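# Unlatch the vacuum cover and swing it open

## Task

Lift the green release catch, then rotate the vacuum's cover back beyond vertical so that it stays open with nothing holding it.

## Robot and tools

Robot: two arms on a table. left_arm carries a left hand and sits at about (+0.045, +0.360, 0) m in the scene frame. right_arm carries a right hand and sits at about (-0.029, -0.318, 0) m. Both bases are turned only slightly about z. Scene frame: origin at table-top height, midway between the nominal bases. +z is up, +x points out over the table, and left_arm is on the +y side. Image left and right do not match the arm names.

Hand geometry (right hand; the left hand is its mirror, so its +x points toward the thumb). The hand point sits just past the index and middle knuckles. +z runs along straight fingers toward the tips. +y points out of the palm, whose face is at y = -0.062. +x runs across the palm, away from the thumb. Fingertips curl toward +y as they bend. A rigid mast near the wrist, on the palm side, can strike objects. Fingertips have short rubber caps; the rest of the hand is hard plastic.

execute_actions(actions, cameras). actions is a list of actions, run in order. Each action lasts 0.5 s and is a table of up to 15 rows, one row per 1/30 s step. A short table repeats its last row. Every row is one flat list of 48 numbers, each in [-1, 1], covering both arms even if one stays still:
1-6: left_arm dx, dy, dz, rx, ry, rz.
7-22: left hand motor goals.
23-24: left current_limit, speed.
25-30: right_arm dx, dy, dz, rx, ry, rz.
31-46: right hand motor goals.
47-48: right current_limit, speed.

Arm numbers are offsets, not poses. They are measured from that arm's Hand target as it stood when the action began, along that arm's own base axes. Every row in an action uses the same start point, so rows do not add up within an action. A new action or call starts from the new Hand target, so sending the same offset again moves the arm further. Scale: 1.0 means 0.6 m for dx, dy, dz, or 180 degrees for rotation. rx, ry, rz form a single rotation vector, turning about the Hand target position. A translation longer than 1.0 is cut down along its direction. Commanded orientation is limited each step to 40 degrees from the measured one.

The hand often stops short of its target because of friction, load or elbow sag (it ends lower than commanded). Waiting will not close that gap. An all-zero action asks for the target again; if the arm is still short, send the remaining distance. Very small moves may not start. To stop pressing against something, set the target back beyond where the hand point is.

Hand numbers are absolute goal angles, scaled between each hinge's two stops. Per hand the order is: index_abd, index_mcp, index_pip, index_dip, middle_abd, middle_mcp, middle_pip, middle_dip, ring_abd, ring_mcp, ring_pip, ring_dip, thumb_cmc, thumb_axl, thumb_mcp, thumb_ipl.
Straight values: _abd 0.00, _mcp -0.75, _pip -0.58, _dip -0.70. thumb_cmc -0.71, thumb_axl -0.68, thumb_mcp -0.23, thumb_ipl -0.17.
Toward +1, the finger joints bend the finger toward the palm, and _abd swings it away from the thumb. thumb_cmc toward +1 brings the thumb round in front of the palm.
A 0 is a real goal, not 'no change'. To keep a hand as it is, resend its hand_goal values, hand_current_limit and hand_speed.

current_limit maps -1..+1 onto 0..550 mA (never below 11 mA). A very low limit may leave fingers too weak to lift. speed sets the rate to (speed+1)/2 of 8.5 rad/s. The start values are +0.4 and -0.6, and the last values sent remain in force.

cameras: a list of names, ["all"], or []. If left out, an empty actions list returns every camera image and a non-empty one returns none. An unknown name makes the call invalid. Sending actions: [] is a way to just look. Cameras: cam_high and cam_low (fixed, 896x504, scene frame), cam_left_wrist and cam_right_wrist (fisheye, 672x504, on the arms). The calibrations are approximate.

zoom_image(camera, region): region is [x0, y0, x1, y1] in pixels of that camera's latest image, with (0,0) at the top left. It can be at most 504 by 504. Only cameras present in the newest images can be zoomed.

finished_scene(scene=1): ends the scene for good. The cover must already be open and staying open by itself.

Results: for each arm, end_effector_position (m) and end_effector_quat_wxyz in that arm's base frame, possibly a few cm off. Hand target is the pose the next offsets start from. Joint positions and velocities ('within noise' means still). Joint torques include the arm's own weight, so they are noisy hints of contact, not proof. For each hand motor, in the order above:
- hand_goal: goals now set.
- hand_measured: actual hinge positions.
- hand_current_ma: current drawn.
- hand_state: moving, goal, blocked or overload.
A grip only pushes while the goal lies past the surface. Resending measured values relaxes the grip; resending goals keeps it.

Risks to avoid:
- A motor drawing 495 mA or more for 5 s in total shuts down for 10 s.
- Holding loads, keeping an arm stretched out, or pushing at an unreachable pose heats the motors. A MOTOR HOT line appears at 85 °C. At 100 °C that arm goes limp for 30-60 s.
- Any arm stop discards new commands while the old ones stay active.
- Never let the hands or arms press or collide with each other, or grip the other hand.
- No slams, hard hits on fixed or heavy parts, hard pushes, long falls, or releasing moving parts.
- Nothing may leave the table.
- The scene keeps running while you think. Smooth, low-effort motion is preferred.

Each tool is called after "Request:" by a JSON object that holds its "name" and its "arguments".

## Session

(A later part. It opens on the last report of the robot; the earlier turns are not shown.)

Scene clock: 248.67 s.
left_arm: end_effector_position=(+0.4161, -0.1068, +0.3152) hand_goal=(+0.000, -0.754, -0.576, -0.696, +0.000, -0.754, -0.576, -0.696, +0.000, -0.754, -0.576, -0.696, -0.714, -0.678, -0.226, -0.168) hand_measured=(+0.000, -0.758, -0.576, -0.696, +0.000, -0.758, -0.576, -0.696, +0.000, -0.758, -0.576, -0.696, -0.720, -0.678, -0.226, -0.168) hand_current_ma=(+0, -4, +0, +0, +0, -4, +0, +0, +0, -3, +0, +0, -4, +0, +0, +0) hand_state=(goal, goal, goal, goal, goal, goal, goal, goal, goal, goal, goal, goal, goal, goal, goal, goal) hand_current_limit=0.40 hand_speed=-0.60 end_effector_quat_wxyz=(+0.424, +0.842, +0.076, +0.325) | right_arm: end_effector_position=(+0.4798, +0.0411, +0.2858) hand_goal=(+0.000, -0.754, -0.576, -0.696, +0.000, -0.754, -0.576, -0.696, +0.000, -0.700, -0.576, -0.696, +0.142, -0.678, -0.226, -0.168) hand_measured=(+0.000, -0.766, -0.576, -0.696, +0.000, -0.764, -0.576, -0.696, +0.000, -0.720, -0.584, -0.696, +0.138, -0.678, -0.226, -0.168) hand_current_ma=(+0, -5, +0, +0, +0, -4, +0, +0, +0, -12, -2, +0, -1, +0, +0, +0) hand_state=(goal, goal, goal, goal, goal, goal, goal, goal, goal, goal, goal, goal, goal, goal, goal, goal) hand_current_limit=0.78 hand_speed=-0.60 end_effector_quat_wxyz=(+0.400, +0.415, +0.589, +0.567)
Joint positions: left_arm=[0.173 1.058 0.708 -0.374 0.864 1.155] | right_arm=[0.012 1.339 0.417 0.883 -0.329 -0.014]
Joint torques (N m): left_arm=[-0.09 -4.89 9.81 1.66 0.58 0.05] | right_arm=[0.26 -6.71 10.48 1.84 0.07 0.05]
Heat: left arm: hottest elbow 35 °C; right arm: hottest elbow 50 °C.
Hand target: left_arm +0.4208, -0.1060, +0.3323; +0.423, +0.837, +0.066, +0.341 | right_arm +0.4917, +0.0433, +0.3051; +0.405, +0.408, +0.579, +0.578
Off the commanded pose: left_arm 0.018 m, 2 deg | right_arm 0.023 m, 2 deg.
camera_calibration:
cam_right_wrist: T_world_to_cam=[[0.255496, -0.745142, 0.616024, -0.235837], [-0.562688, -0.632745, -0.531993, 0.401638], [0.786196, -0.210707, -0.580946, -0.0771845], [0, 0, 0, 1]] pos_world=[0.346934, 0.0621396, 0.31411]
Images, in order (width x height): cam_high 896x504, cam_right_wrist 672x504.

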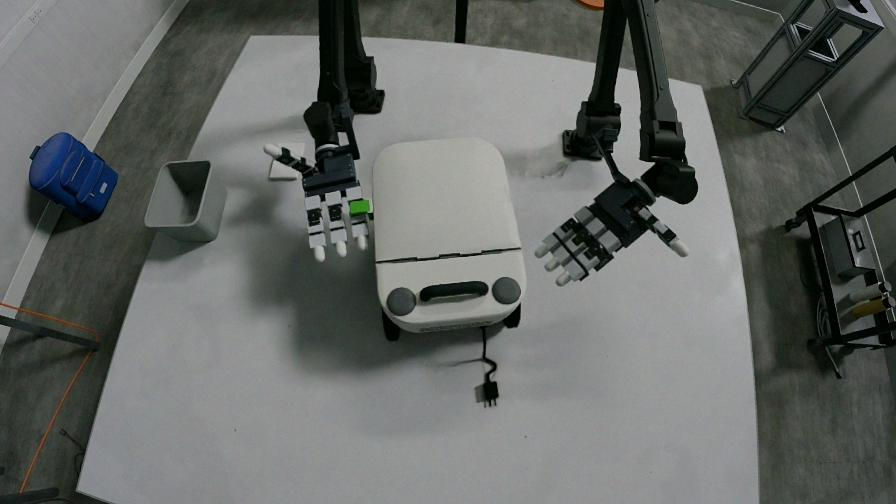

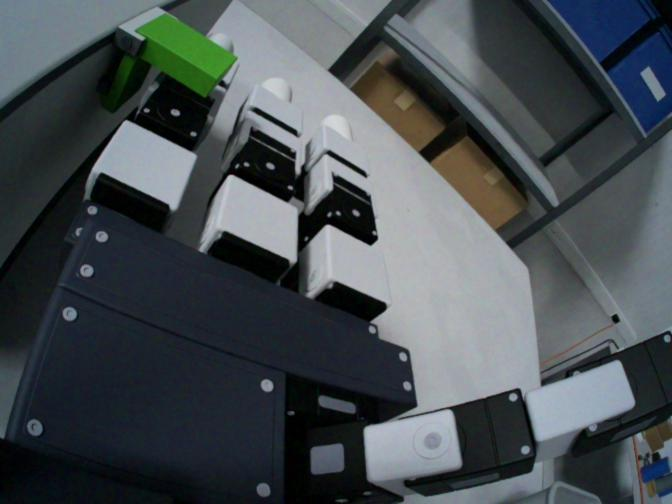

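Request:
{"name": "execute_actions", "arguments": {"actions": [[[0,0,0,0,0,0,0,-0.754,-0.576,-0.696,0,-0.754,-0.576,-0.696,0,-0.754,-0.576,-0.696,-0.714,-0.678,-0.226,-0.168,0.4,-0.6,0,-0.014,-0.01,0,0,0,0,-0.754,-0.576,-0.696,0,-0.754,-0.576,-0.696,0,-0.7,-0.576,-0.696,0.143,-0.678,-0.226,-0.168,0.78,-0.6]],[[0,0,0,0,0,0,0,-0.754,-0.576,-0.696,0,-0.754,-0.576,-0.696,0,-0.754,-0.576,-0.696,-0.714,-0.678,-0.226,-0.168,0.4,-0.6,0,0,0.08,0,0,0,0,-0.754,-0.576,-0.696,0,-0.754,-0.576,-0.696,0,-0.70,-0.576,-0.696,0.143,-0.678,-0.226,-0.168,0.78,-0.6]],[[0,0,0,0,0,0,0,-0.754,-0.576,-0.696,0,-0.754,-0.576,-0.696,0,-0.754,-0.576,-0.696,-0.714,-0.678,-0.226,-0.168,0.4,-0.6,0,0,0.08,0,0,0,0,-0.754,-0.576,-0.696,0,-0.754,-0.576,-0.696,0,-0.70,-0.576,-0.696,0.143,-0.678,-0.226,-0.168,0.78,-0.6]]], "cameras": ["cam_high","cam_right_wrist"]}}

Request:
{"name": "zoom_image", "arguments": {"camera": "cam_high", "region": [290, 140, 430, 260]}}

Scene clock: 256.57 s.
left_arm: end_effector_position=(+0.4161, -0.1068, +0.3152) hand_goal=(+0.000, -0.754, -0.576, -0.696, +0.000, -0.754, -0.576, -0.696, +0.000, -0.754, -0.576, -0.696, -0.714, -0.678, -0.226, -0.168) hand_measured=(+0.000, -0.758, -0.576, -0.696, +0.000, -0.758, -0.576, -0.696, +0.000, -0.758, -0.576, -0.696, -0.720, -0.678, -0.226, -0.168) hand_current_ma=(+0, -4, +0, +0, +0, -4, +0, +0, +0, -3, +0, +0, -4, +0, +0, +0) hand_state=(goal, goal, goal, goal, goal, goal, goal, goal, goal, goal, goal, goal, goal, goal, goal, goal) hand_current_limit=0.40 hand_speed=-0.60 end_effector_quat_wxyz=(+0.424, +0.842, +0.076, +0.325) | right_arm: end_effector_position=(+0.4747, +0.0416, +0.3064) hand_goal=(+0.000, -0.754, -0.576, -0.696, +0.000, -0.754, -0.576, -0.696, +0.000, -0.700, -0.576, -0.696, +0.142, -0.678, -0.226, -0.168) hand_measured=(+0.000, -0.764, -0.576, -0.696, +0.000, -0.764, -0.576, -0.696, -0.010, -0.766, -0.580, -0.696, +0.138, -0.678, -0.226, -0.168) hand_current_ma=(+0, -4, +0, +0, +0, -3, +0, +0, -3, -102, +0, +0, -1, +0, +0, +0) hand_state=(goal, goal, goal, goal, goal, goal, goal, goal, goal, blocked, goal, goal, goal, goal, goal, goal) hand_current_limit=0.78 hand_speed=-0.60 end_effector_quat_wxyz=(+0.356, +0.449, +0.618, +0.538)
Joint positions: left_arm=[0.173 1.058 0.708 -0.374 0.864 1.155] | right_arm=[0.007 1.12 0.457 0.484 -0.346 -0.016]
Joint torques (N m): left_arm=[-0.09 -4.89 9.81 1.66 0.59 0.05] | right_arm=[-1.26 -8.53 16.87 3.07 -0.34 0.05]
Heat: left arm: hottest elbow 35 °C; right arm: hottest elbow 48 °C.
Hand target: left_arm +0.4208, -0.1060, +0.3323; +0.423, +0.837, +0.066, +0.341 | right_arm +0.4918, +0.0349, +0.3952; +0.405, +0.408, +0.579, +0.578
Off the commanded pose: left_arm 0.018 m, 2 deg | right_arm 0.091 m, 10 deg.
camera_calibration:
cam_right_wrist: T_world_to_cam=[[0.34694, -0.740353, 0.575769, -0.278186], [-0.622957, -0.640824, -0.448631, 0.413387], [0.701111, -0.203031, -0.683536, 0.0103555], [0, 0, 0, 1]] pos_world=[0.346775, 0.0610549, 0.352707]
Images, in order (width x height): cam_high 896x504, cam_right_wrist 672x504.

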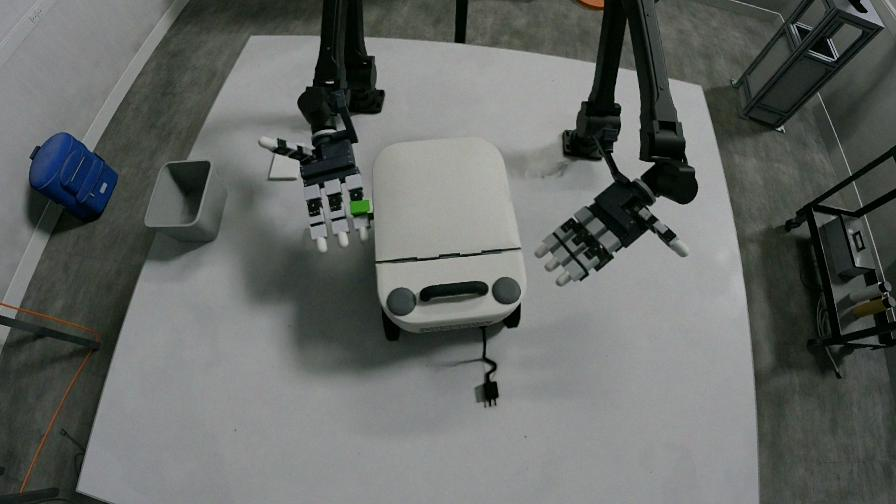

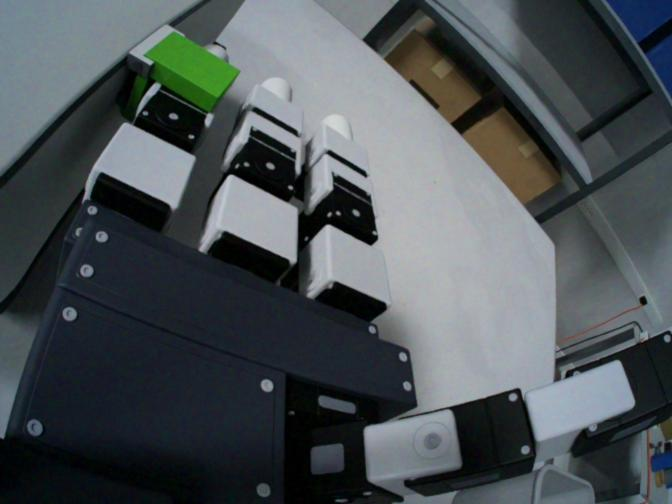

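Scaled by 3.600 from the camera's 896x504 image, which has a finer 1280x720 frame.

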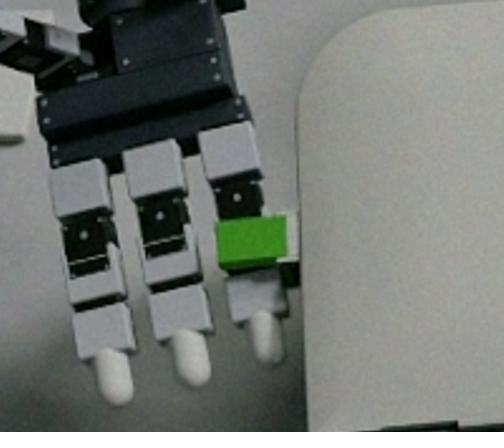

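Request:
{"name": "execute_actions", "arguments": {"actions": [[[0,0,0,0,0,0,0,-0.754,-0.576,-0.696,0,-0.754,-0.576,-0.696,0,-0.754,-0.576,-0.696,-0.714,-0.678,-0.226,-0.168,0.4,-0.6,0,0,-0.2,0,0,0,0,-0.754,-0.576,-0.696,0,-0.754,-0.576,-0.696,0,-0.72,-0.576,-0.696,0.143,-0.678,-0.226,-0.168,0.78,-0.6]],[[0,0,0,0,0,0,0,-0.754,-0.576,-0.696,0,-0.754,-0.576,-0.696,0,-0.754,-0.576,-0.696,-0.714,-0.678,-0.226,-0.168,0.4,-0.6,0.02,-0.025,0,0,0,0,0,-0.754,-0.576,-0.696,0,-0.754,-0.576,-0.696,0,-0.7,-0.576,-0.696,0.143,-0.678,-0.226,-0.168,0.78,-0.6]]], "cameras": ["cam_high","cam_right_wrist"]}}

Request:
{"name": "zoom_image", "arguments": {"camera": "cam_high", "region": [330, 180, 390, 240]}}

Scene clock: 266.60 s.
left_arm: end_effector_position=(+0.4161, -0.1068, +0.3152) hand_goal=(+0.000, -0.754, -0.576, -0.696, +0.000, -0.754, -0.576, -0.696, +0.000, -0.754, -0.576, -0.696, -0.714, -0.678, -0.226, -0.168) hand_measured=(+0.000, -0.758, -0.576, -0.696, +0.000, -0.758, -0.576, -0.696, +0.000, -0.758, -0.576, -0.696, -0.720, -0.678, -0.226, -0.168) hand_current_ma=(+0, -4, +0, +0, +0, -4, +0, +0, +0, -3, +0, +0, -4, +0, +0, +0) hand_state=(goal, goal, goal, goal, goal, goal, goal, goal, goal, goal, goal, goal, goal, goal, goal, goal) hand_current_limit=0.40 hand_speed=-0.60 end_effector_quat_wxyz=(+0.424, +0.842, +0.076, +0.325) | right_arm: end_effector_position=(+0.4955, +0.0273, +0.2679) hand_goal=(+0.000, -0.754, -0.576, -0.696, +0.000, -0.754, -0.576, -0.696, +0.000, -0.700, -0.576, -0.696, +0.142, -0.678, -0.226, -0.168) hand_measured=(+0.000, -0.764, -0.576, -0.696, +0.000, -0.764, -0.576, -0.696, -0.002, -0.720, -0.578, -0.696, +0.138, -0.678, -0.226, -0.168) hand_current_ma=(+0, -4, +0, +0, +0, -3, +0, +0, +0, -12, +0, +0, -1, +0, +0, +0) hand_state=(goal, goal, goal, goal, goal, goal, goal, goal, goal, goal, goal, goal, goal, goal, goal, goal) hand_current_limit=0.78 hand_speed=-0.60 end_effector_quat_wxyz=(+0.399, +0.408, +0.590, +0.572)
Joint positions: left_arm=[0.173 1.058 0.708 -0.374 0.864 1.155] | right_arm=[-0.039 1.459 0.445 0.984 -0.396 -0.015]
Joint torques (N m): left_arm=[-0.03 -4.95 9.78 1.66 0.59 0.05] | right_arm=[-1.14 -6.3 8.29 2.85 -0.08 0.06]
Heat: left arm: hottest elbow 36 °C; right arm: hottest elbow 47 °C.
Hand target: left_arm +0.4208, -0.1060, +0.3323; +0.423, +0.837, +0.066, +0.341 | right_arm +0.5037, +0.0200, +0.2752; +0.405, +0.408, +0.579, +0.578
Off the commanded pose: left_arm 0.018 m, 2 deg | right_arm 0.013 m, 2 deg.
camera_calibration:
cam_right_wrist: T_world_to_cam=[[0.261051, -0.741681, 0.617868, -0.242447], [-0.548014, -0.640787, -0.537655, 0.386667], [0.79469, -0.198245, -0.57373, -0.109406], [0, 0, 0, 1]] pos_world=[0.362134, 0.0462636, 0.294924]
Images, in order (width x height): cam_high 896x504, cam_right_wrist 672x504.

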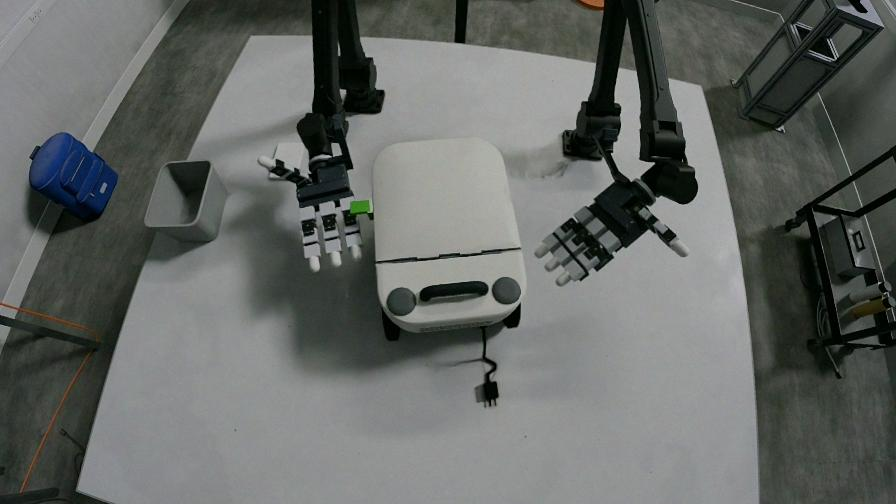

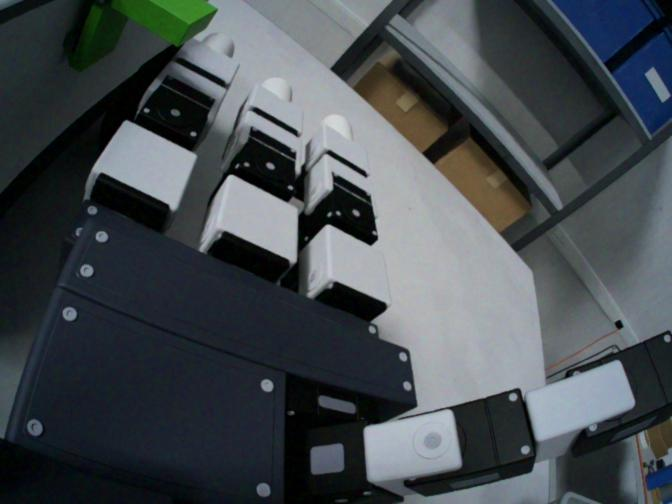

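Scaled by 8.400 from the camera's 896x504 image, which has a finer 1280x720 frame.

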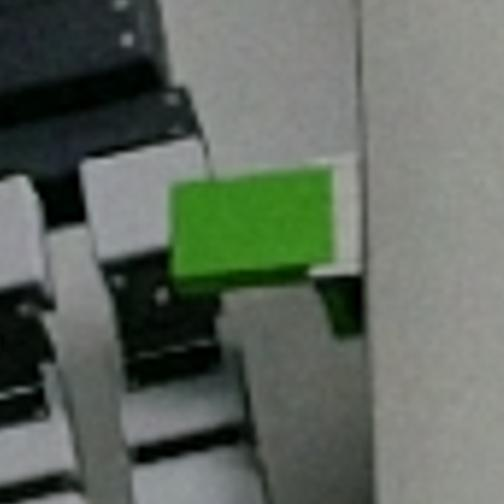

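Request:
{"name": "execute_actions", "arguments": {"actions": [[[0,0,0,0,0,0,0,-0.754,-0.576,-0.696,0,-0.754,-0.576,-0.696,0,-0.754,-0.576,-0.696,-0.714,-0.678,-0.226,-0.168,0.4,-0.6,0,0.005,0.07,0,0,0,0,-0.754,-0.576,-0.696,0,-0.754,-0.576,-0.696,0,-0.7,-0.576,-0.696,0.143,-0.678,-0.226,-0.168,0.78,-0.6]],[[0,0,0,0,0,0,0,-0.754,-0.576,-0.696,0,-0.754,-0.576,-0.696,0,-0.754,-0.576,-0.696,-0.714,-0.678,-0.226,-0.168,0.4,-0.6,0,0,0.07,0,0,0,0,-0.754,-0.576,-0.696,0,-0.754,-0.576,-0.696,0,-0.7,-0.576,-0.696,0.143,-0.678,-0.226,-0.168,0.78,-0.6]],[[0,0,0,0,0,0,0,-0.754,-0.576,-0.696,0,-0.754,-0.576,-0.696,0,-0.754,-0.576,-0.696,-0.714,-0.678,-0.226,-0.168,0.4,-0.6,0,0,0.06,0,0,0,0,-0.754,-0.576,-0.696,0,-0.754,-0.576,-0.696,0,-0.7,-0.576,-0.696,0.143,-0.678,-0.226,-0.168,0.78,-0.6]]], "cameras": ["cam_high","cam_low","cam_right_wrist"]}}

Request:
{"name": "zoom_image", "arguments": {"camera": "cam_high", "region": [330, 180, 390, 240]}}

Scene clock: 276.03 s.
left_arm: end_effector_position=(+0.4161, -0.1068, +0.3152) hand_goal=(+0.000, -0.754, -0.576, -0.696, +0.000, -0.754, -0.576, -0.696, +0.000, -0.754, -0.576, -0.696, -0.714, -0.678, -0.226, -0.168) hand_measured=(+0.000, -0.758, -0.576, -0.696, +0.000, -0.758, -0.576, -0.696, +0.000, -0.758, -0.576, -0.696, -0.720, -0.678, -0.226, -0.168) hand_current_ma=(+0, -4, +0, +0, +0, -4, +0, +0, +0, -3, +0, +0, -4, +0, +0, +0) hand_state=(goal, goal, goal, goal, goal, goal, goal, goal, goal, goal, goal, goal, goal, goal, goal, goal) hand_current_limit=0.40 hand_speed=-0.60 end_effector_quat_wxyz=(+0.424, +0.842, +0.076, +0.325) | right_arm: end_effector_position=(+0.4893, +0.0247, +0.3122) hand_goal=(+0.000, -0.754, -0.576, -0.696, +0.000, -0.754, -0.576, -0.696, +0.000, -0.700, -0.576, -0.696, +0.142, -0.678, -0.226, -0.168) hand_measured=(+0.000, -0.766, -0.576, -0.696, +0.000, -0.764, -0.576, -0.696, -0.010, -0.758, -0.578, -0.696, +0.138, -0.678, -0.226, -0.168) hand_current_ma=(+0, -4, +0, +0, +0, -3, +0, +0, -3, -82, +0, +0, -1, +0, +0, +0) hand_state=(goal, goal, goal, goal, goal, goal, goal, goal, goal, blocked, goal, goal, goal, goal, goal, goal) hand_current_limit=0.78 hand_speed=-0.60 end_effector_quat_wxyz=(+0.362, +0.452, +0.611, +0.541)
Joint positions: left_arm=[0.173 1.058 0.708 -0.374 0.864 1.155] | right_arm=[-0.039 1.163 0.495 0.503 -0.379 -0.014]
Joint torques (N m): left_arm=[-0.03 -4.89 9.83 1.65 0.58 0.05] | right_arm=[-0.56 -9.11 16.27 2.99 -0.47 0.03]
Heat: left arm: hottest elbow 36 °C; right arm: hottest elbow 46 °C.
Hand target: left_arm +0.4208, -0.1060, +0.3323; +0.423, +0.837, +0.066, +0.341 | right_arm +0.5038, +0.0229, +0.3952; +0.405, +0.408, +0.579, +0.578
Off the commanded pose: left_arm 0.018 m, 2 deg | right_arm 0.084 m, 9 deg.
camera_calibration:
cam_right_wrist: T_world_to_cam=[[0.329873, -0.749392, 0.574105, -0.290014], [-0.62634, -0.628751, -0.460837, 0.419384], [0.706316, -0.207567, -0.676782, -0.00389819], [0, 0, 0, 1]] pos_world=[0.361098, 0.0455447, 0.357128]
Images, in order (width x height): cam_high 896x504, cam_low 896x504, cam_right_wrist 672x504.

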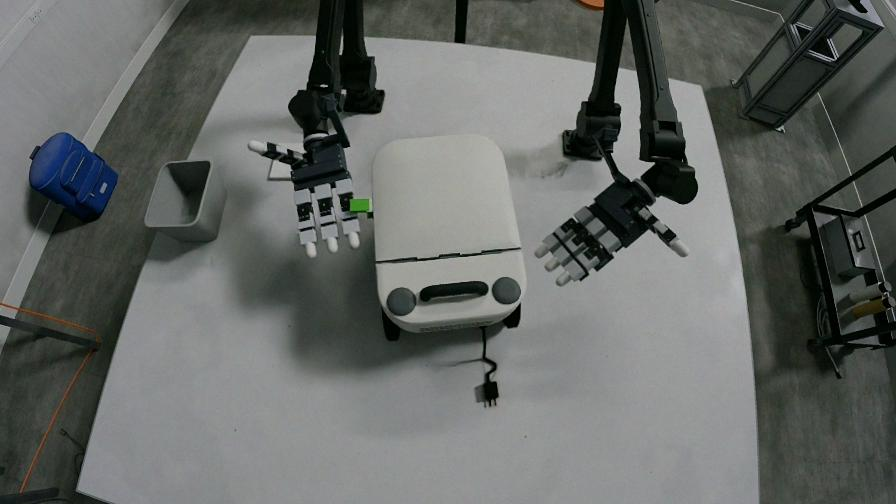

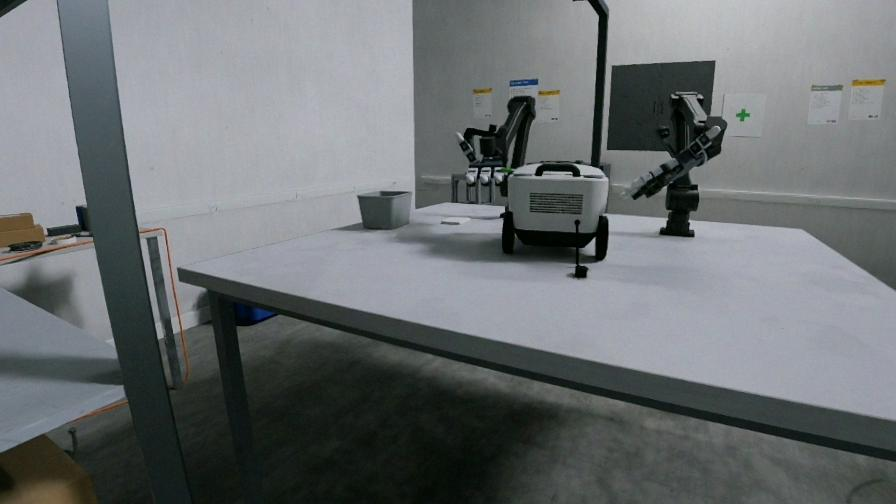

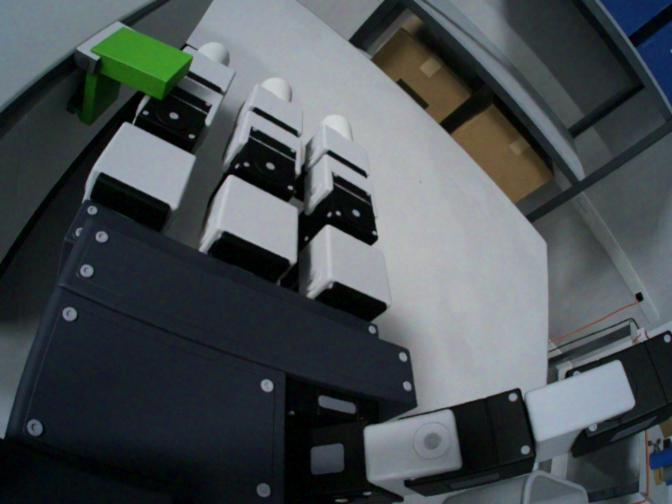

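Scaled by 8.400 from the camera's 896x504 image, which has a finer 1280x720 frame.

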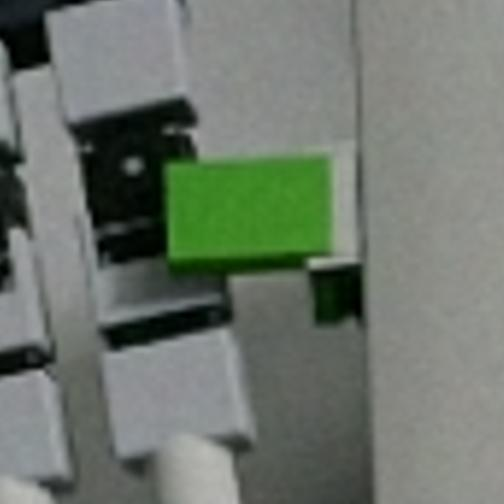

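Request:
{"name": "execute_actions", "arguments": {"actions": [[[0,0,0,0,0,0,0,-0.754,-0.576,-0.696,0,-0.754,-0.576,-0.696,0,-0.754,-0.576,-0.696,-0.714,-0.678,-0.226,-0.168,0.4,-0.6,0,0,0.06,0,0,0,0,-0.754,-0.576,-0.696,0,-0.754,-0.576,-0.696,0,-0.7,-0.576,-0.696,0.143,-0.678,-0.226,-0.168,0.78,-0.6]]], "cameras": ["cam_high","cam_low","cam_right_wrist"]}}

Request:
{"name": "zoom_image", "arguments": {"camera": "cam_high", "region": [330, 180, 390, 240]}}

Request:
{"name": "zoom_image", "arguments": {"camera": "cam_low", "region": [450, 120, 630, 260]}}

Scene clock: 283.10 s.
left_arm: end_effector_position=(+0.4161, -0.1068, +0.3152) hand_goal=(+0.000, -0.754, -0.576, -0.696, +0.000, -0.754, -0.576, -0.696, +0.000, -0.754, -0.576, -0.696, -0.714, -0.678, -0.226, -0.168) hand_measured=(+0.000, -0.758, -0.576, -0.696, +0.000, -0.758, -0.576, -0.696, +0.000, -0.758, -0.576, -0.696, -0.720, -0.678, -0.226, -0.168) hand_current_ma=(+0, -4, +0, +0, +0, -4, +0, +0, +0, -3, +0, +0, -4, +0, +0, +0) hand_state=(goal, goal, goal, goal, goal, goal, goal, goal, goal, goal, goal, goal, goal, goal, goal, goal) hand_current_limit=0.40 hand_speed=-0.60 end_effector_quat_wxyz=(+0.424, +0.842, +0.076, +0.325) | right_arm: end_effector_position=(+0.4880, +0.0250, +0.3372) hand_goal=(+0.000, -0.754, -0.576, -0.696, +0.000, -0.754, -0.576, -0.696, +0.000, -0.700, -0.576, -0.696, +0.142, -0.678, -0.226, -0.168) hand_measured=(+0.000, -0.766, -0.576, -0.696, +0.000, -0.764, -0.576, -0.696, -0.012, -0.772, -0.590, -0.696, +0.138, -0.678, -0.226, -0.168) hand_current_ma=(+0, -4, +0, +0, +0, -3, +0, +0, -3, -119, -5, +0, -1, +0, +0, +0) hand_state=(goal, goal, goal, goal, goal, goal, goal, goal, goal, blocked, goal, goal, goal, goal, goal, goal) hand_current_limit=0.78 hand_speed=-0.60 end_effector_quat_wxyz=(+0.358, +0.454, +0.614, +0.537)
Joint positions: left_arm=[0.173 1.058 0.708 -0.374 0.864 1.155] | right_arm=[-0.04 1.091 0.537 0.373 -0.38 -0.018]
Joint torques (N m): left_arm=[-0.09 -4.89 9.8 1.68 0.59 0.05] | right_arm=[-0.56 -8.12 18.09 3.08 -0.49 0.06]
Heat: left arm: hottest elbow 36 °C; right arm: hottest elbow 48 °C.
Hand target: left_arm +0.4208, -0.1060, +0.3323; +0.423, +0.837, +0.066, +0.341 | right_arm +0.5037, +0.0229, +0.4312; +0.405, +0.408, +0.579, +0.578
Off the commanded pose: left_arm 0.018 m, 2 deg | right_arm 0.095 m, 10 deg.
camera_calibration:
cam_right_wrist: T_world_to_cam=[[0.338123, -0.747441, 0.571844, -0.307067], [-0.631725, -0.630653, -0.450777, 0.429585], [0.697564, -0.20883, -0.685415, 0.0212515], [0, 0, 0, 1]] pos_world=[0.360382, 0.0458427, 0.383808]
Images, in order (width x height): cam_high 896x504, cam_low 896x504, cam_right_wrist 672x504.

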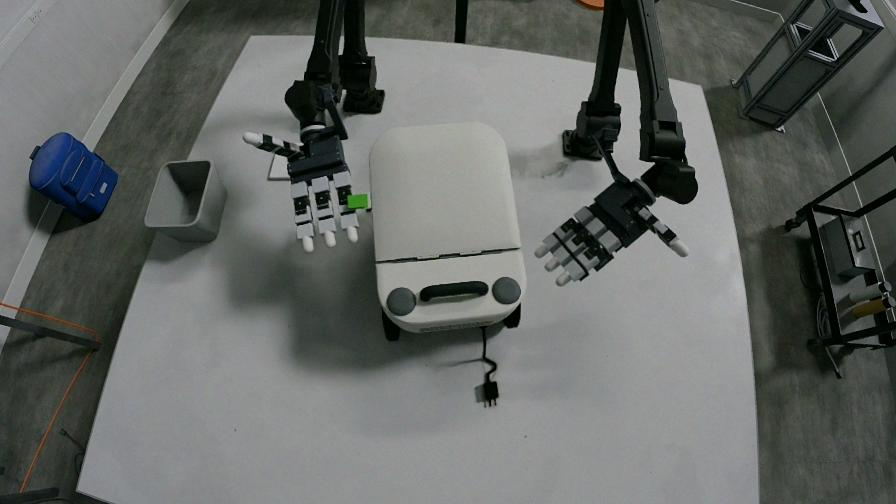

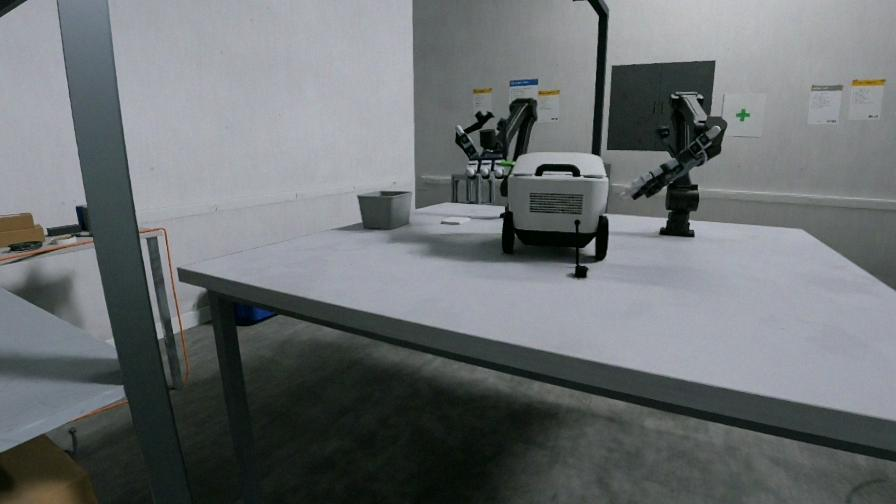

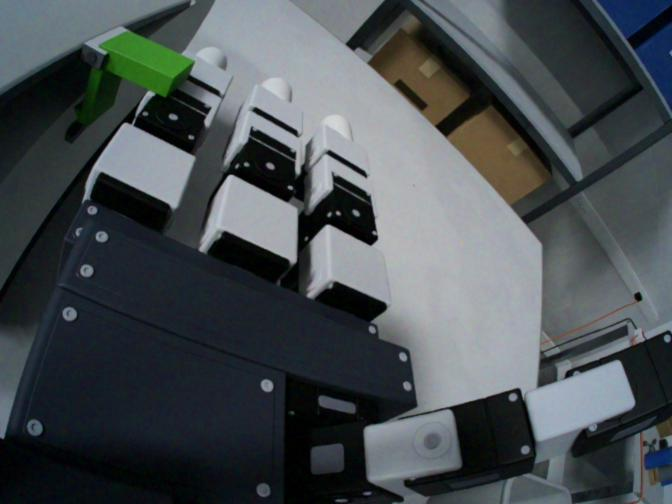

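Scaled by 8.400 from the camera's 896x504 image, which has a finer 1280x720 frame.

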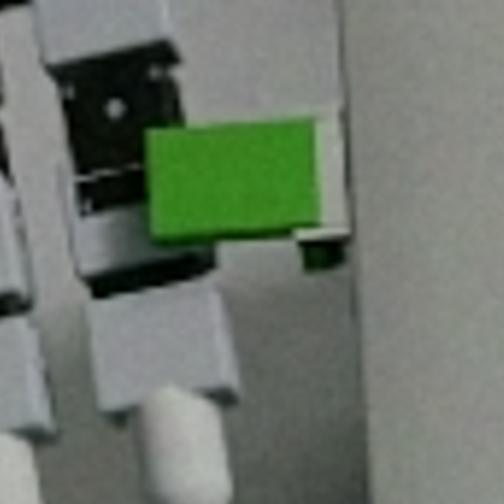

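Scaled by 2.800 from the camera's 896x504 image, which has a finer 1280x720 frame.

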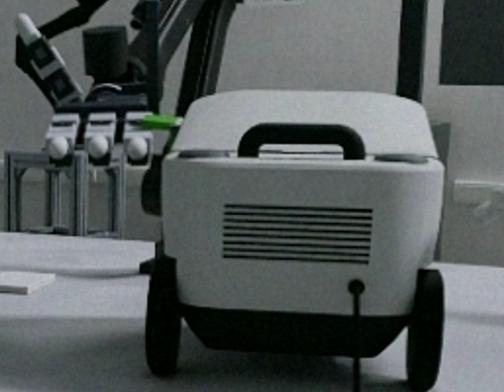

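Request:
{"name": "execute_actions", "arguments": {"actions": [[[0,0,0,0,0,0,0,-0.754,-0.576,-0.696,0,-0.754,-0.576,-0.696,0,-0.754,-0.576,-0.696,-0.714,-0.678,-0.226,-0.168,0.4,-0.6,0.01,0.005,0.05,-0.013,0.054,0,0,-0.754,-0.576,-0.696,0,-0.754,-0.576,-0.696,0,-0.68,-0.576,-0.696,0.143,-0.678,-0.226,-0.168,0.78,-0.6]],[[0,0,0,0,0,0,0,-0.754,-0.576,-0.696,0,-0.754,-0.576,-0.696,0,-0.754,-0.576,-0.696,-0.714,-0.678,-0.226,-0.168,0.4,-0.6,0.02,0.005,0.05,-0.013,0.054,0,0,-0.754,-0.576,-0.696,0,-0.754,-0.576,-0.696,0,-0.68,-0.576,-0.696,0.143,-0.678,-0.226,-0.168,0.78,-0.6]]], "cameras": ["cam_high","cam_low","cam_right_wrist"]}}

Request:
{"name": "zoom_image", "arguments": {"camera": "cam_low", "region": [450, 120, 630, 260]}}

Scene clock: 327.90 s.
left_arm: end_effector_position=(+0.4161, -0.1068, +0.3152) hand_goal=(+0.000, -0.754, -0.576, -0.696, +0.000, -0.754, -0.576, -0.696, +0.000, -0.754, -0.576, -0.696, -0.714, -0.678, -0.226, -0.168) hand_measured=(+0.000, -0.758, -0.576, -0.696, +0.000, -0.758, -0.576, -0.696, +0.000, -0.758, -0.576, -0.696, -0.720, -0.678, -0.226, -0.168) hand_current_ma=(+0, -4, +0, +0, +0, -4, +0, +0, +0, -3, +0, +0, -4, +0, +0, +0) hand_state=(goal, goal, goal, goal, goal, goal, goal, goal, goal, goal, goal, goal, goal, goal, goal, goal) hand_current_limit=0.40 hand_speed=-0.60 end_effector_quat_wxyz=(+0.424, +0.842, +0.076, +0.325) | right_arm: end_effector_position=(+0.5052, +0.0282, +0.3981) hand_goal=(+0.000, -0.754, -0.576, -0.696, +0.000, -0.754, -0.576, -0.696, +0.000, -0.680, -0.576, -0.696, +0.142, -0.678, -0.226, -0.168) hand_measured=(+0.000, -0.766, -0.576, -0.696, +0.000, -0.764, -0.576, -0.696, -0.012, -0.772, -0.614, -0.700, +0.138, -0.678, -0.226, -0.168) hand_current_ma=(+0, -4, +0, +0, +0, -3, +0, +0, -4, -182, -34, +0, -1, +0, +0, +0) hand_state=(goal, goal, goal, goal, goal, goal, goal, goal, goal, blocked, blocked, goal, goal, goal, goal, goal) hand_current_limit=0.78 hand_speed=-0.60 end_effector_quat_wxyz=(+0.270, +0.517, +0.686, +0.436)
Joint positions: left_arm=[0.173 1.058 0.708 -0.374 0.864 1.155] | right_arm=[-0.04 0.993 0.889 -0.429 -0.359 -0.111]
Joint torques (N m): left_arm=[0.03 -4.95 9.8 1.65 0.59 0.04] | right_arm=[-0.15 -6.07 19.71 2.85 -0.51 0.04]
Heat: left arm: hottest elbow 36 °C; right arm: hottest elbow 59 °C.
Hand target: left_arm +0.4208, -0.1060, +0.3323; +0.423, +0.837, +0.066, +0.341 | right_arm +0.5218, +0.0290, +0.4912; +0.318, +0.483, +0.662, +0.477
Off the commanded pose: left_arm 0.018 m, 2 deg | right_arm 0.095 m, 9 deg.
camera_calibration:
cam_right_wrist: T_world_to_cam=[[0.517498, -0.701783, 0.489588, -0.404412], [-0.727111, -0.662291, -0.180775, 0.411623], [0.451115, -0.262434, -0.853009, 0.244408], [0, 0, 0, 1]] pos_world=[0.398322, 0.0529461, 0.480889]
Images, in order (width x height): cam_high 896x504, cam_low 896x504, cam_right_wrist 672x504.

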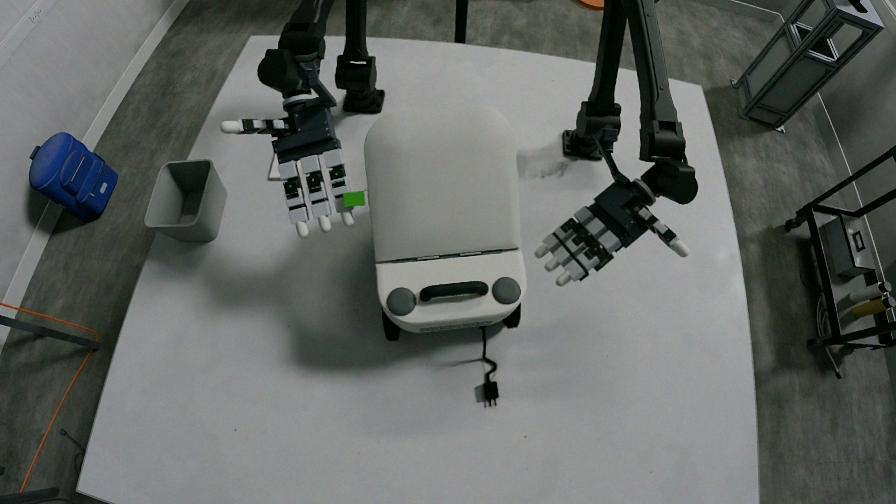

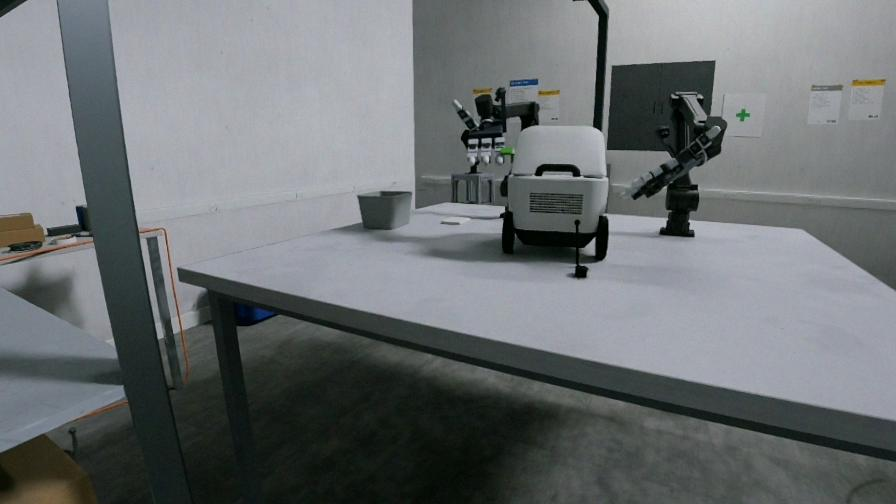

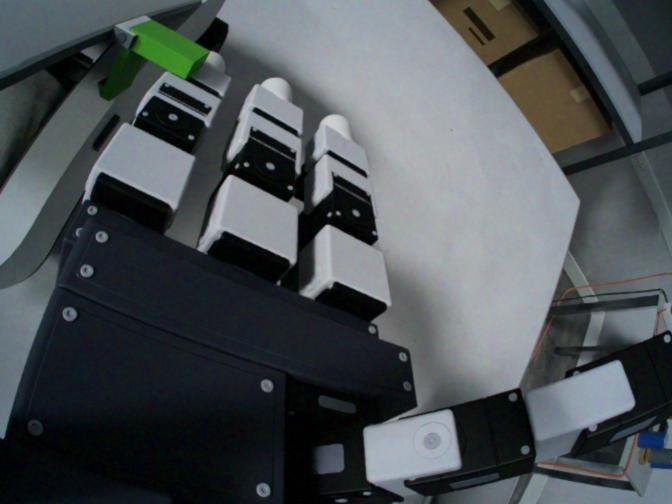

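Scaled by 2.800 from the camera's 896x504 image, which has a finer 1280x720 frame.

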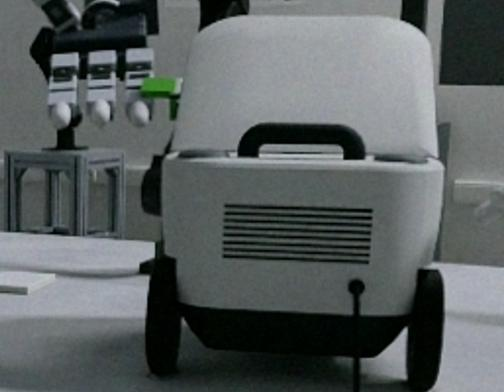

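Request:
{"name": "execute_actions", "arguments": {"actions": [[[0,0,0,0,0,0,0,-0.754,-0.576,-0.696,0,-0.754,-0.576,-0.696,0,-0.754,-0.576,-0.696,-0.714,-0.678,-0.226,-0.168,0.4,-0.6,0.075,0.016,0.03,-0.018,0.07,0,0,-0.754,-0.576,-0.696,0,-0.754,-0.576,-0.696,0,-0.66,-0.576,-0.696,0.143,-0.678,-0.226,-0.168,0.78,-0.6]],[[0,0,0,0,0,0,0,-0.754,-0.576,-0.696,0,-0.754,-0.576,-0.696,0,-0.754,-0.576,-0.696,-0.714,-0.678,-0.226,-0.168,0.4,-0.6,0.08,0.018,0.02,-0.018,0.07,0,0,-0.754,-0.576,-0.696,0,-0.754,-0.576,-0.696,0,-0.66,-0.576,-0.696,0.143,-0.678,-0.226,-0.168,0.78,-0.6]]], "cameras": ["cam_high","cam_low","cam_right_wrist"]}}

Request:
{"name": "zoom_image", "arguments": {"camera": "cam_low", "region": [450, 120, 630, 260]}}

Scene clock: 350.03 s.
left_arm: end_effector_position=(+0.4161, -0.1068, +0.3152) hand_goal=(+0.000, -0.754, -0.576, -0.696, +0.000, -0.754, -0.576, -0.696, +0.000, -0.754, -0.576, -0.696, -0.714, -0.678, -0.226, -0.168) hand_measured=(+0.000, -0.758, -0.576, -0.696, +0.000, -0.758, -0.576, -0.696, +0.000, -0.758, -0.576, -0.696, -0.720, -0.678, -0.226, -0.168) hand_current_ma=(+0, -4, +0, +0, +0, -4, +0, +0, +0, -3, +0, +0, -4, +0, +0, +0) hand_state=(goal, goal, goal, goal, goal, goal, goal, goal, goal, goal, goal, goal, goal, goal, goal, goal) hand_current_limit=0.40 hand_speed=-0.60 end_effector_quat_wxyz=(+0.424, +0.842, +0.076, +0.325) | right_arm: end_effector_position=(+0.6034, +0.0418, +0.5004) hand_goal=(+0.000, -0.754, -0.576, -0.696, +0.000, -0.754, -0.576, -0.696, +0.000, -0.660, -0.576, -0.696, +0.142, -0.678, -0.226, -0.168) hand_measured=(+0.000, -0.766, -0.576, -0.696, +0.000, -0.764, -0.576, -0.696, -0.004, -0.670, -0.580, -0.698, +0.138, -0.678, -0.224, -0.168) hand_current_ma=(+0, -4, +0, +0, +0, -3, +0, +0, +0, -4, +0, +0, -1, +0, +0, +0) hand_state=(goal, goal, goal, goal, goal, goal, goal, goal, goal, goal, goal, goal, goal, goal, goal, goal) hand_current_limit=0.78 hand_speed=-0.60 end_effector_quat_wxyz=(+0.187, +0.566, +0.738, +0.317)
Joint positions: left_arm=[0.173 1.058 0.708 -0.374 0.864 1.155] | right_arm=[0.014 1.367 1.664 -1.149 -0.249 -0.155]
Joint torques (N m): left_arm=[0.03 -4.95 9.78 1.66 0.59 0.05] | right_arm=[0.56 -8.59 13.93 1.4 -0.23 -0.14]
Heat: left arm: hottest elbow 36 °C; right arm: hottest elbow 60 °C.
Hand target: left_arm +0.4208, -0.1060, +0.3323; +0.423, +0.837, +0.066, +0.341 | right_arm +0.6147, +0.0493, +0.5212; +0.192, +0.557, +0.741, +0.322
Off the commanded pose: left_arm 0.018 m, 2 deg | right_arm 0.025 m, 1 deg.
camera_calibration:
cam_right_wrist: T_world_to_cam=[[0.648685, -0.6619, 0.375628, -0.519539], [-0.740942, -0.661982, 0.113068, 0.371803], [0.173819, -0.351664, -0.919848, 0.495437], [0, 0, 0, 1]] pos_world=[0.526385, 0.0764713, 0.60884]
Images, in order (width x height): cam_high 896x504, cam_low 896x504, cam_right_wrist 672x504.

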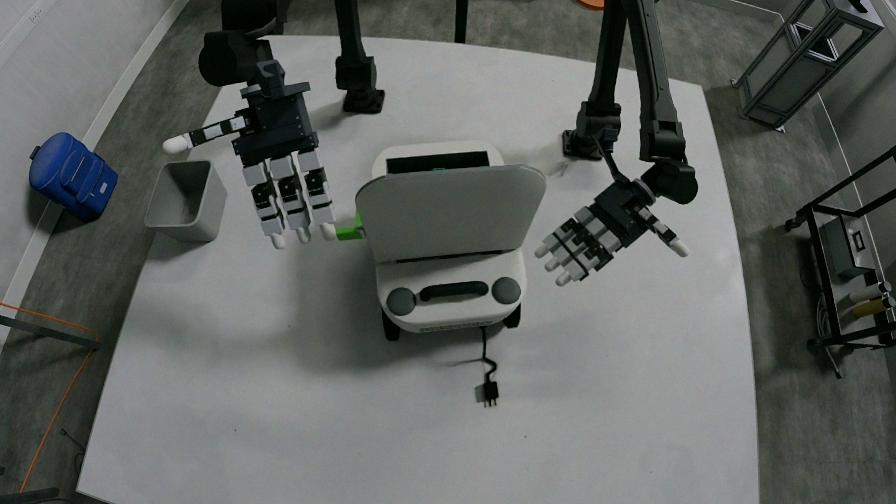

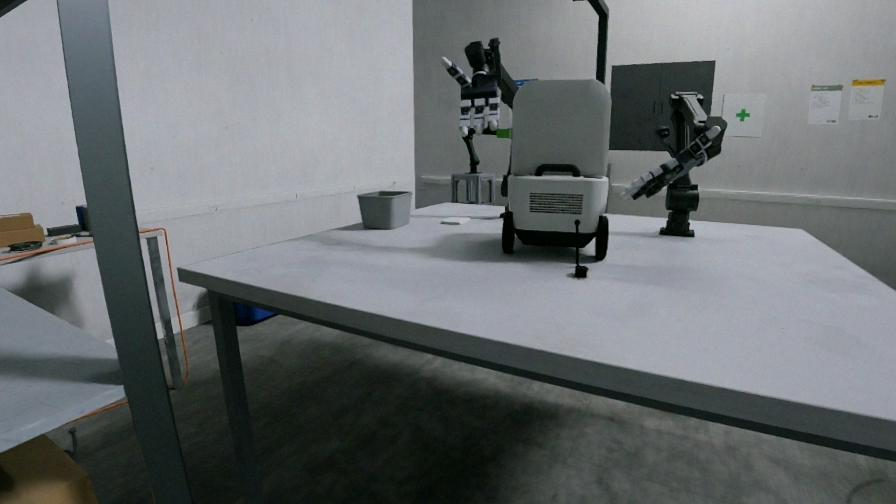

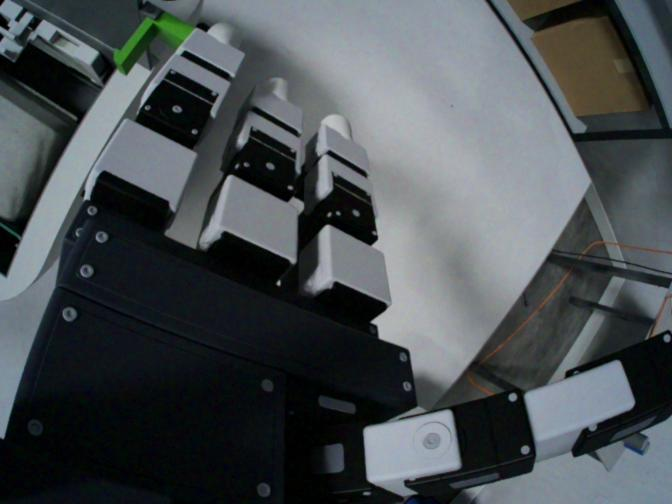

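Scaled by 2.800 from the camera's 896x504 image, which has a finer 1280x720 frame.

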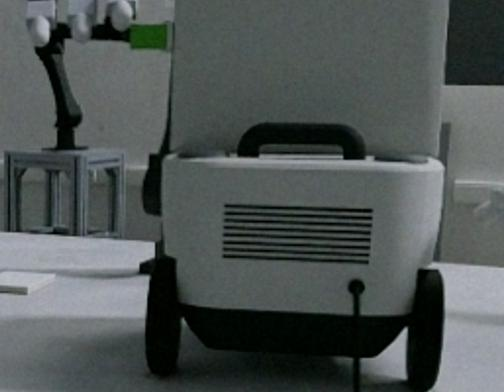

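Request:
{"name": "zoom_image", "arguments": {"camera": "cam_high", "region": [300, 180, 400, 280]}}

Request:
{"name": "zoom_image", "arguments": {"camera": "cam_right_wrist", "region": [0, 0, 260, 200]}}

Scaled by 5.040 from the camera's 896x504 image, which has a finer 1280x720 frame.

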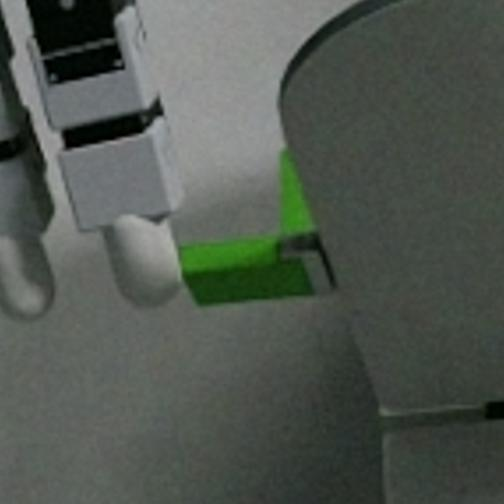

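Scaled by 1.938 from the camera's 672x504 image, which has a finer 960x720 frame.

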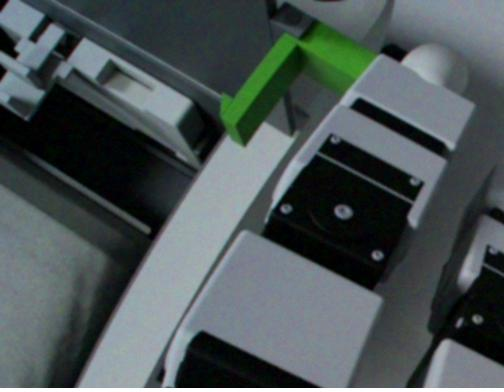

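Request:
{"name": "execute_actions", "arguments": {"actions": [[[0,0,0,0,0,0,0,-0.754,-0.576,-0.696,0,-0.754,-0.576,-0.696,0,-0.754,-0.576,-0.696,-0.714,-0.678,-0.226,-0.168,0.4,-0.6,-0.005,-0.04,0,0,0,0,0,-0.754,-0.576,-0.696,0,-0.754,-0.576,-0.696,0,-0.70,-0.576,-0.696,0.143,-0.678,-0.226,-0.168,0.6,-0.6]]], "cameras": ["cam_high","cam_low"]}}

Request:
{"name": "zoom_image", "arguments": {"camera": "cam_high", "region": [300, 130, 560, 350]}}

Scene clock: 382.80 s.
left_arm: end_effector_position=(+0.4161, -0.1068, +0.3152) hand_goal=(+0.000, -0.754, -0.576, -0.696, +0.000, -0.754, -0.576, -0.696, +0.000, -0.754, -0.576, -0.696, -0.714, -0.678, -0.226, -0.168) hand_measured=(+0.000, -0.758, -0.576, -0.696, +0.000, -0.758, -0.576, -0.696, +0.000, -0.758, -0.576, -0.696, -0.720, -0.678, -0.226, -0.168) hand_current_ma=(+0, -4, +0, +0, +0, -4, +0, +0, +0, -3, +0, +0, -4, +0, +0, +0) hand_state=(goal, goal, goal, goal, goal, goal, goal, goal, goal, goal, goal, goal, goal, goal, goal, goal) hand_current_limit=0.40 hand_speed=-0.60 end_effector_quat_wxyz=(+0.424, +0.842, +0.076, +0.325) | right_arm: end_effector_position=(+0.6031, +0.0320, +0.4977) hand_goal=(+0.000, -0.754, -0.576, -0.696, +0.000, -0.754, -0.576, -0.696, +0.000, -0.700, -0.576, -0.696, +0.142, -0.678, -0.226, -0.168) hand_measured=(+0.000, -0.766, -0.576, -0.696, +0.000, -0.764, -0.576, -0.696, -0.004, -0.704, -0.574, -0.696, +0.138, -0.678, -0.224, -0.168) hand_current_ma=(+0, -4, +0, +0, +0, -3, +0, +0, +0, -1, +0, +0, -1, +0, +0, +0) hand_state=(goal, goal, goal, goal, goal, goal, goal, goal, goal, goal, goal, goal, goal, goal, goal, goal) hand_current_limit=0.60 hand_speed=-0.60 end_effector_quat_wxyz=(+0.177, +0.563, +0.743, +0.316)
Joint positions: left_arm=[0.173 1.058 0.708 -0.374 0.864 1.155] | right_arm=[-0.017 1.376 1.676 -1.177 -0.285 -0.187]
Joint torques (N m): left_arm=[-0.03 -4.89 9.81 1.66 0.58 0.04] | right_arm=[-1.2 -8.59 14.48 1.37 -0.28 -0.26]
Heat: left arm: hottest elbow 37 °C; right arm: hottest elbow 58 °C.
Hand target: left_arm +0.4208, -0.1060, +0.3323; +0.423, +0.837, +0.066, +0.341 | right_arm +0.6117, +0.0253, +0.5214; +0.192, +0.556, +0.741, +0.322
Off the commanded pose: left_arm 0.018 m, 2 deg | right_arm 0.026 m, 2 deg.
Images, in order (width x height): cam_high 896x504, cam_low 896x504.

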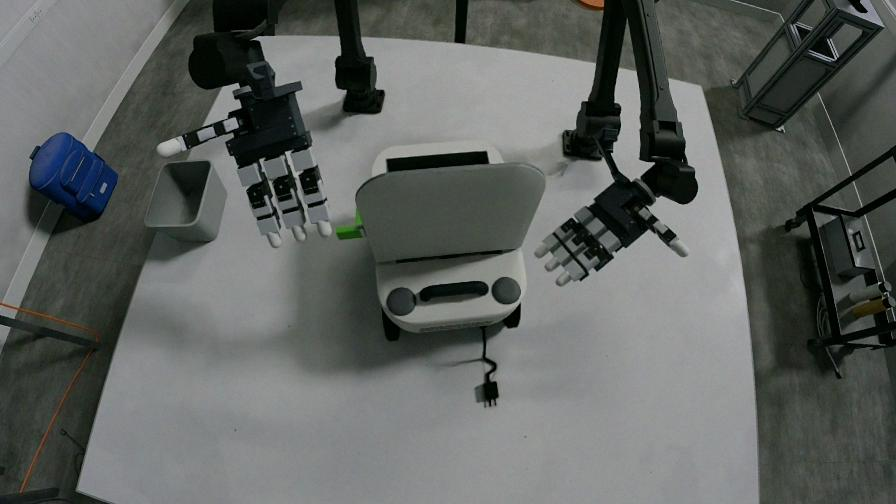

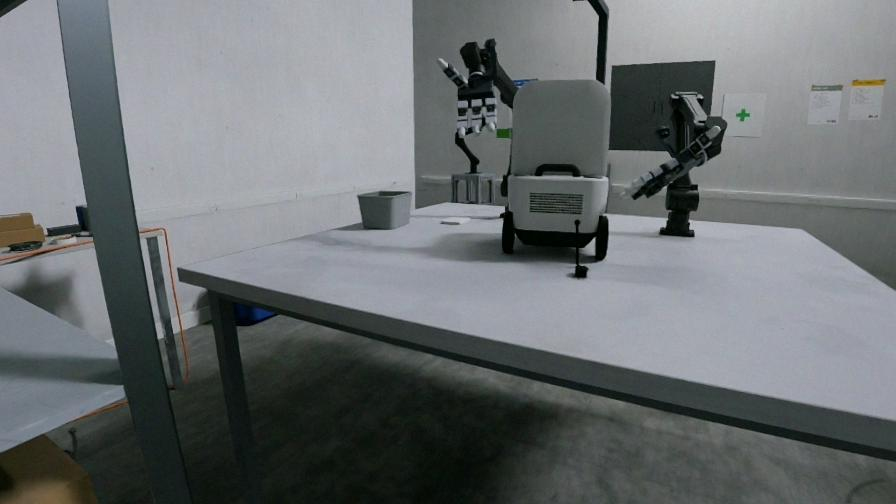

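Scaled by 1.938 from the camera's 896x504 image, which has a finer 1280x720 frame.

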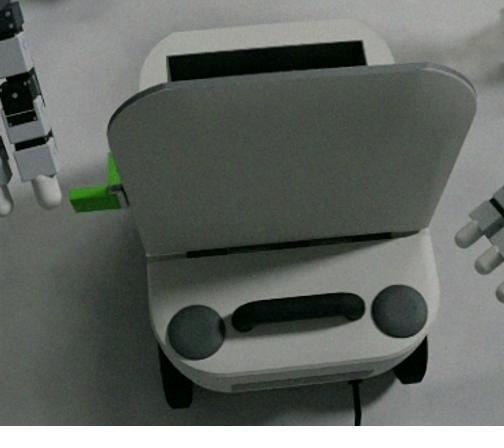

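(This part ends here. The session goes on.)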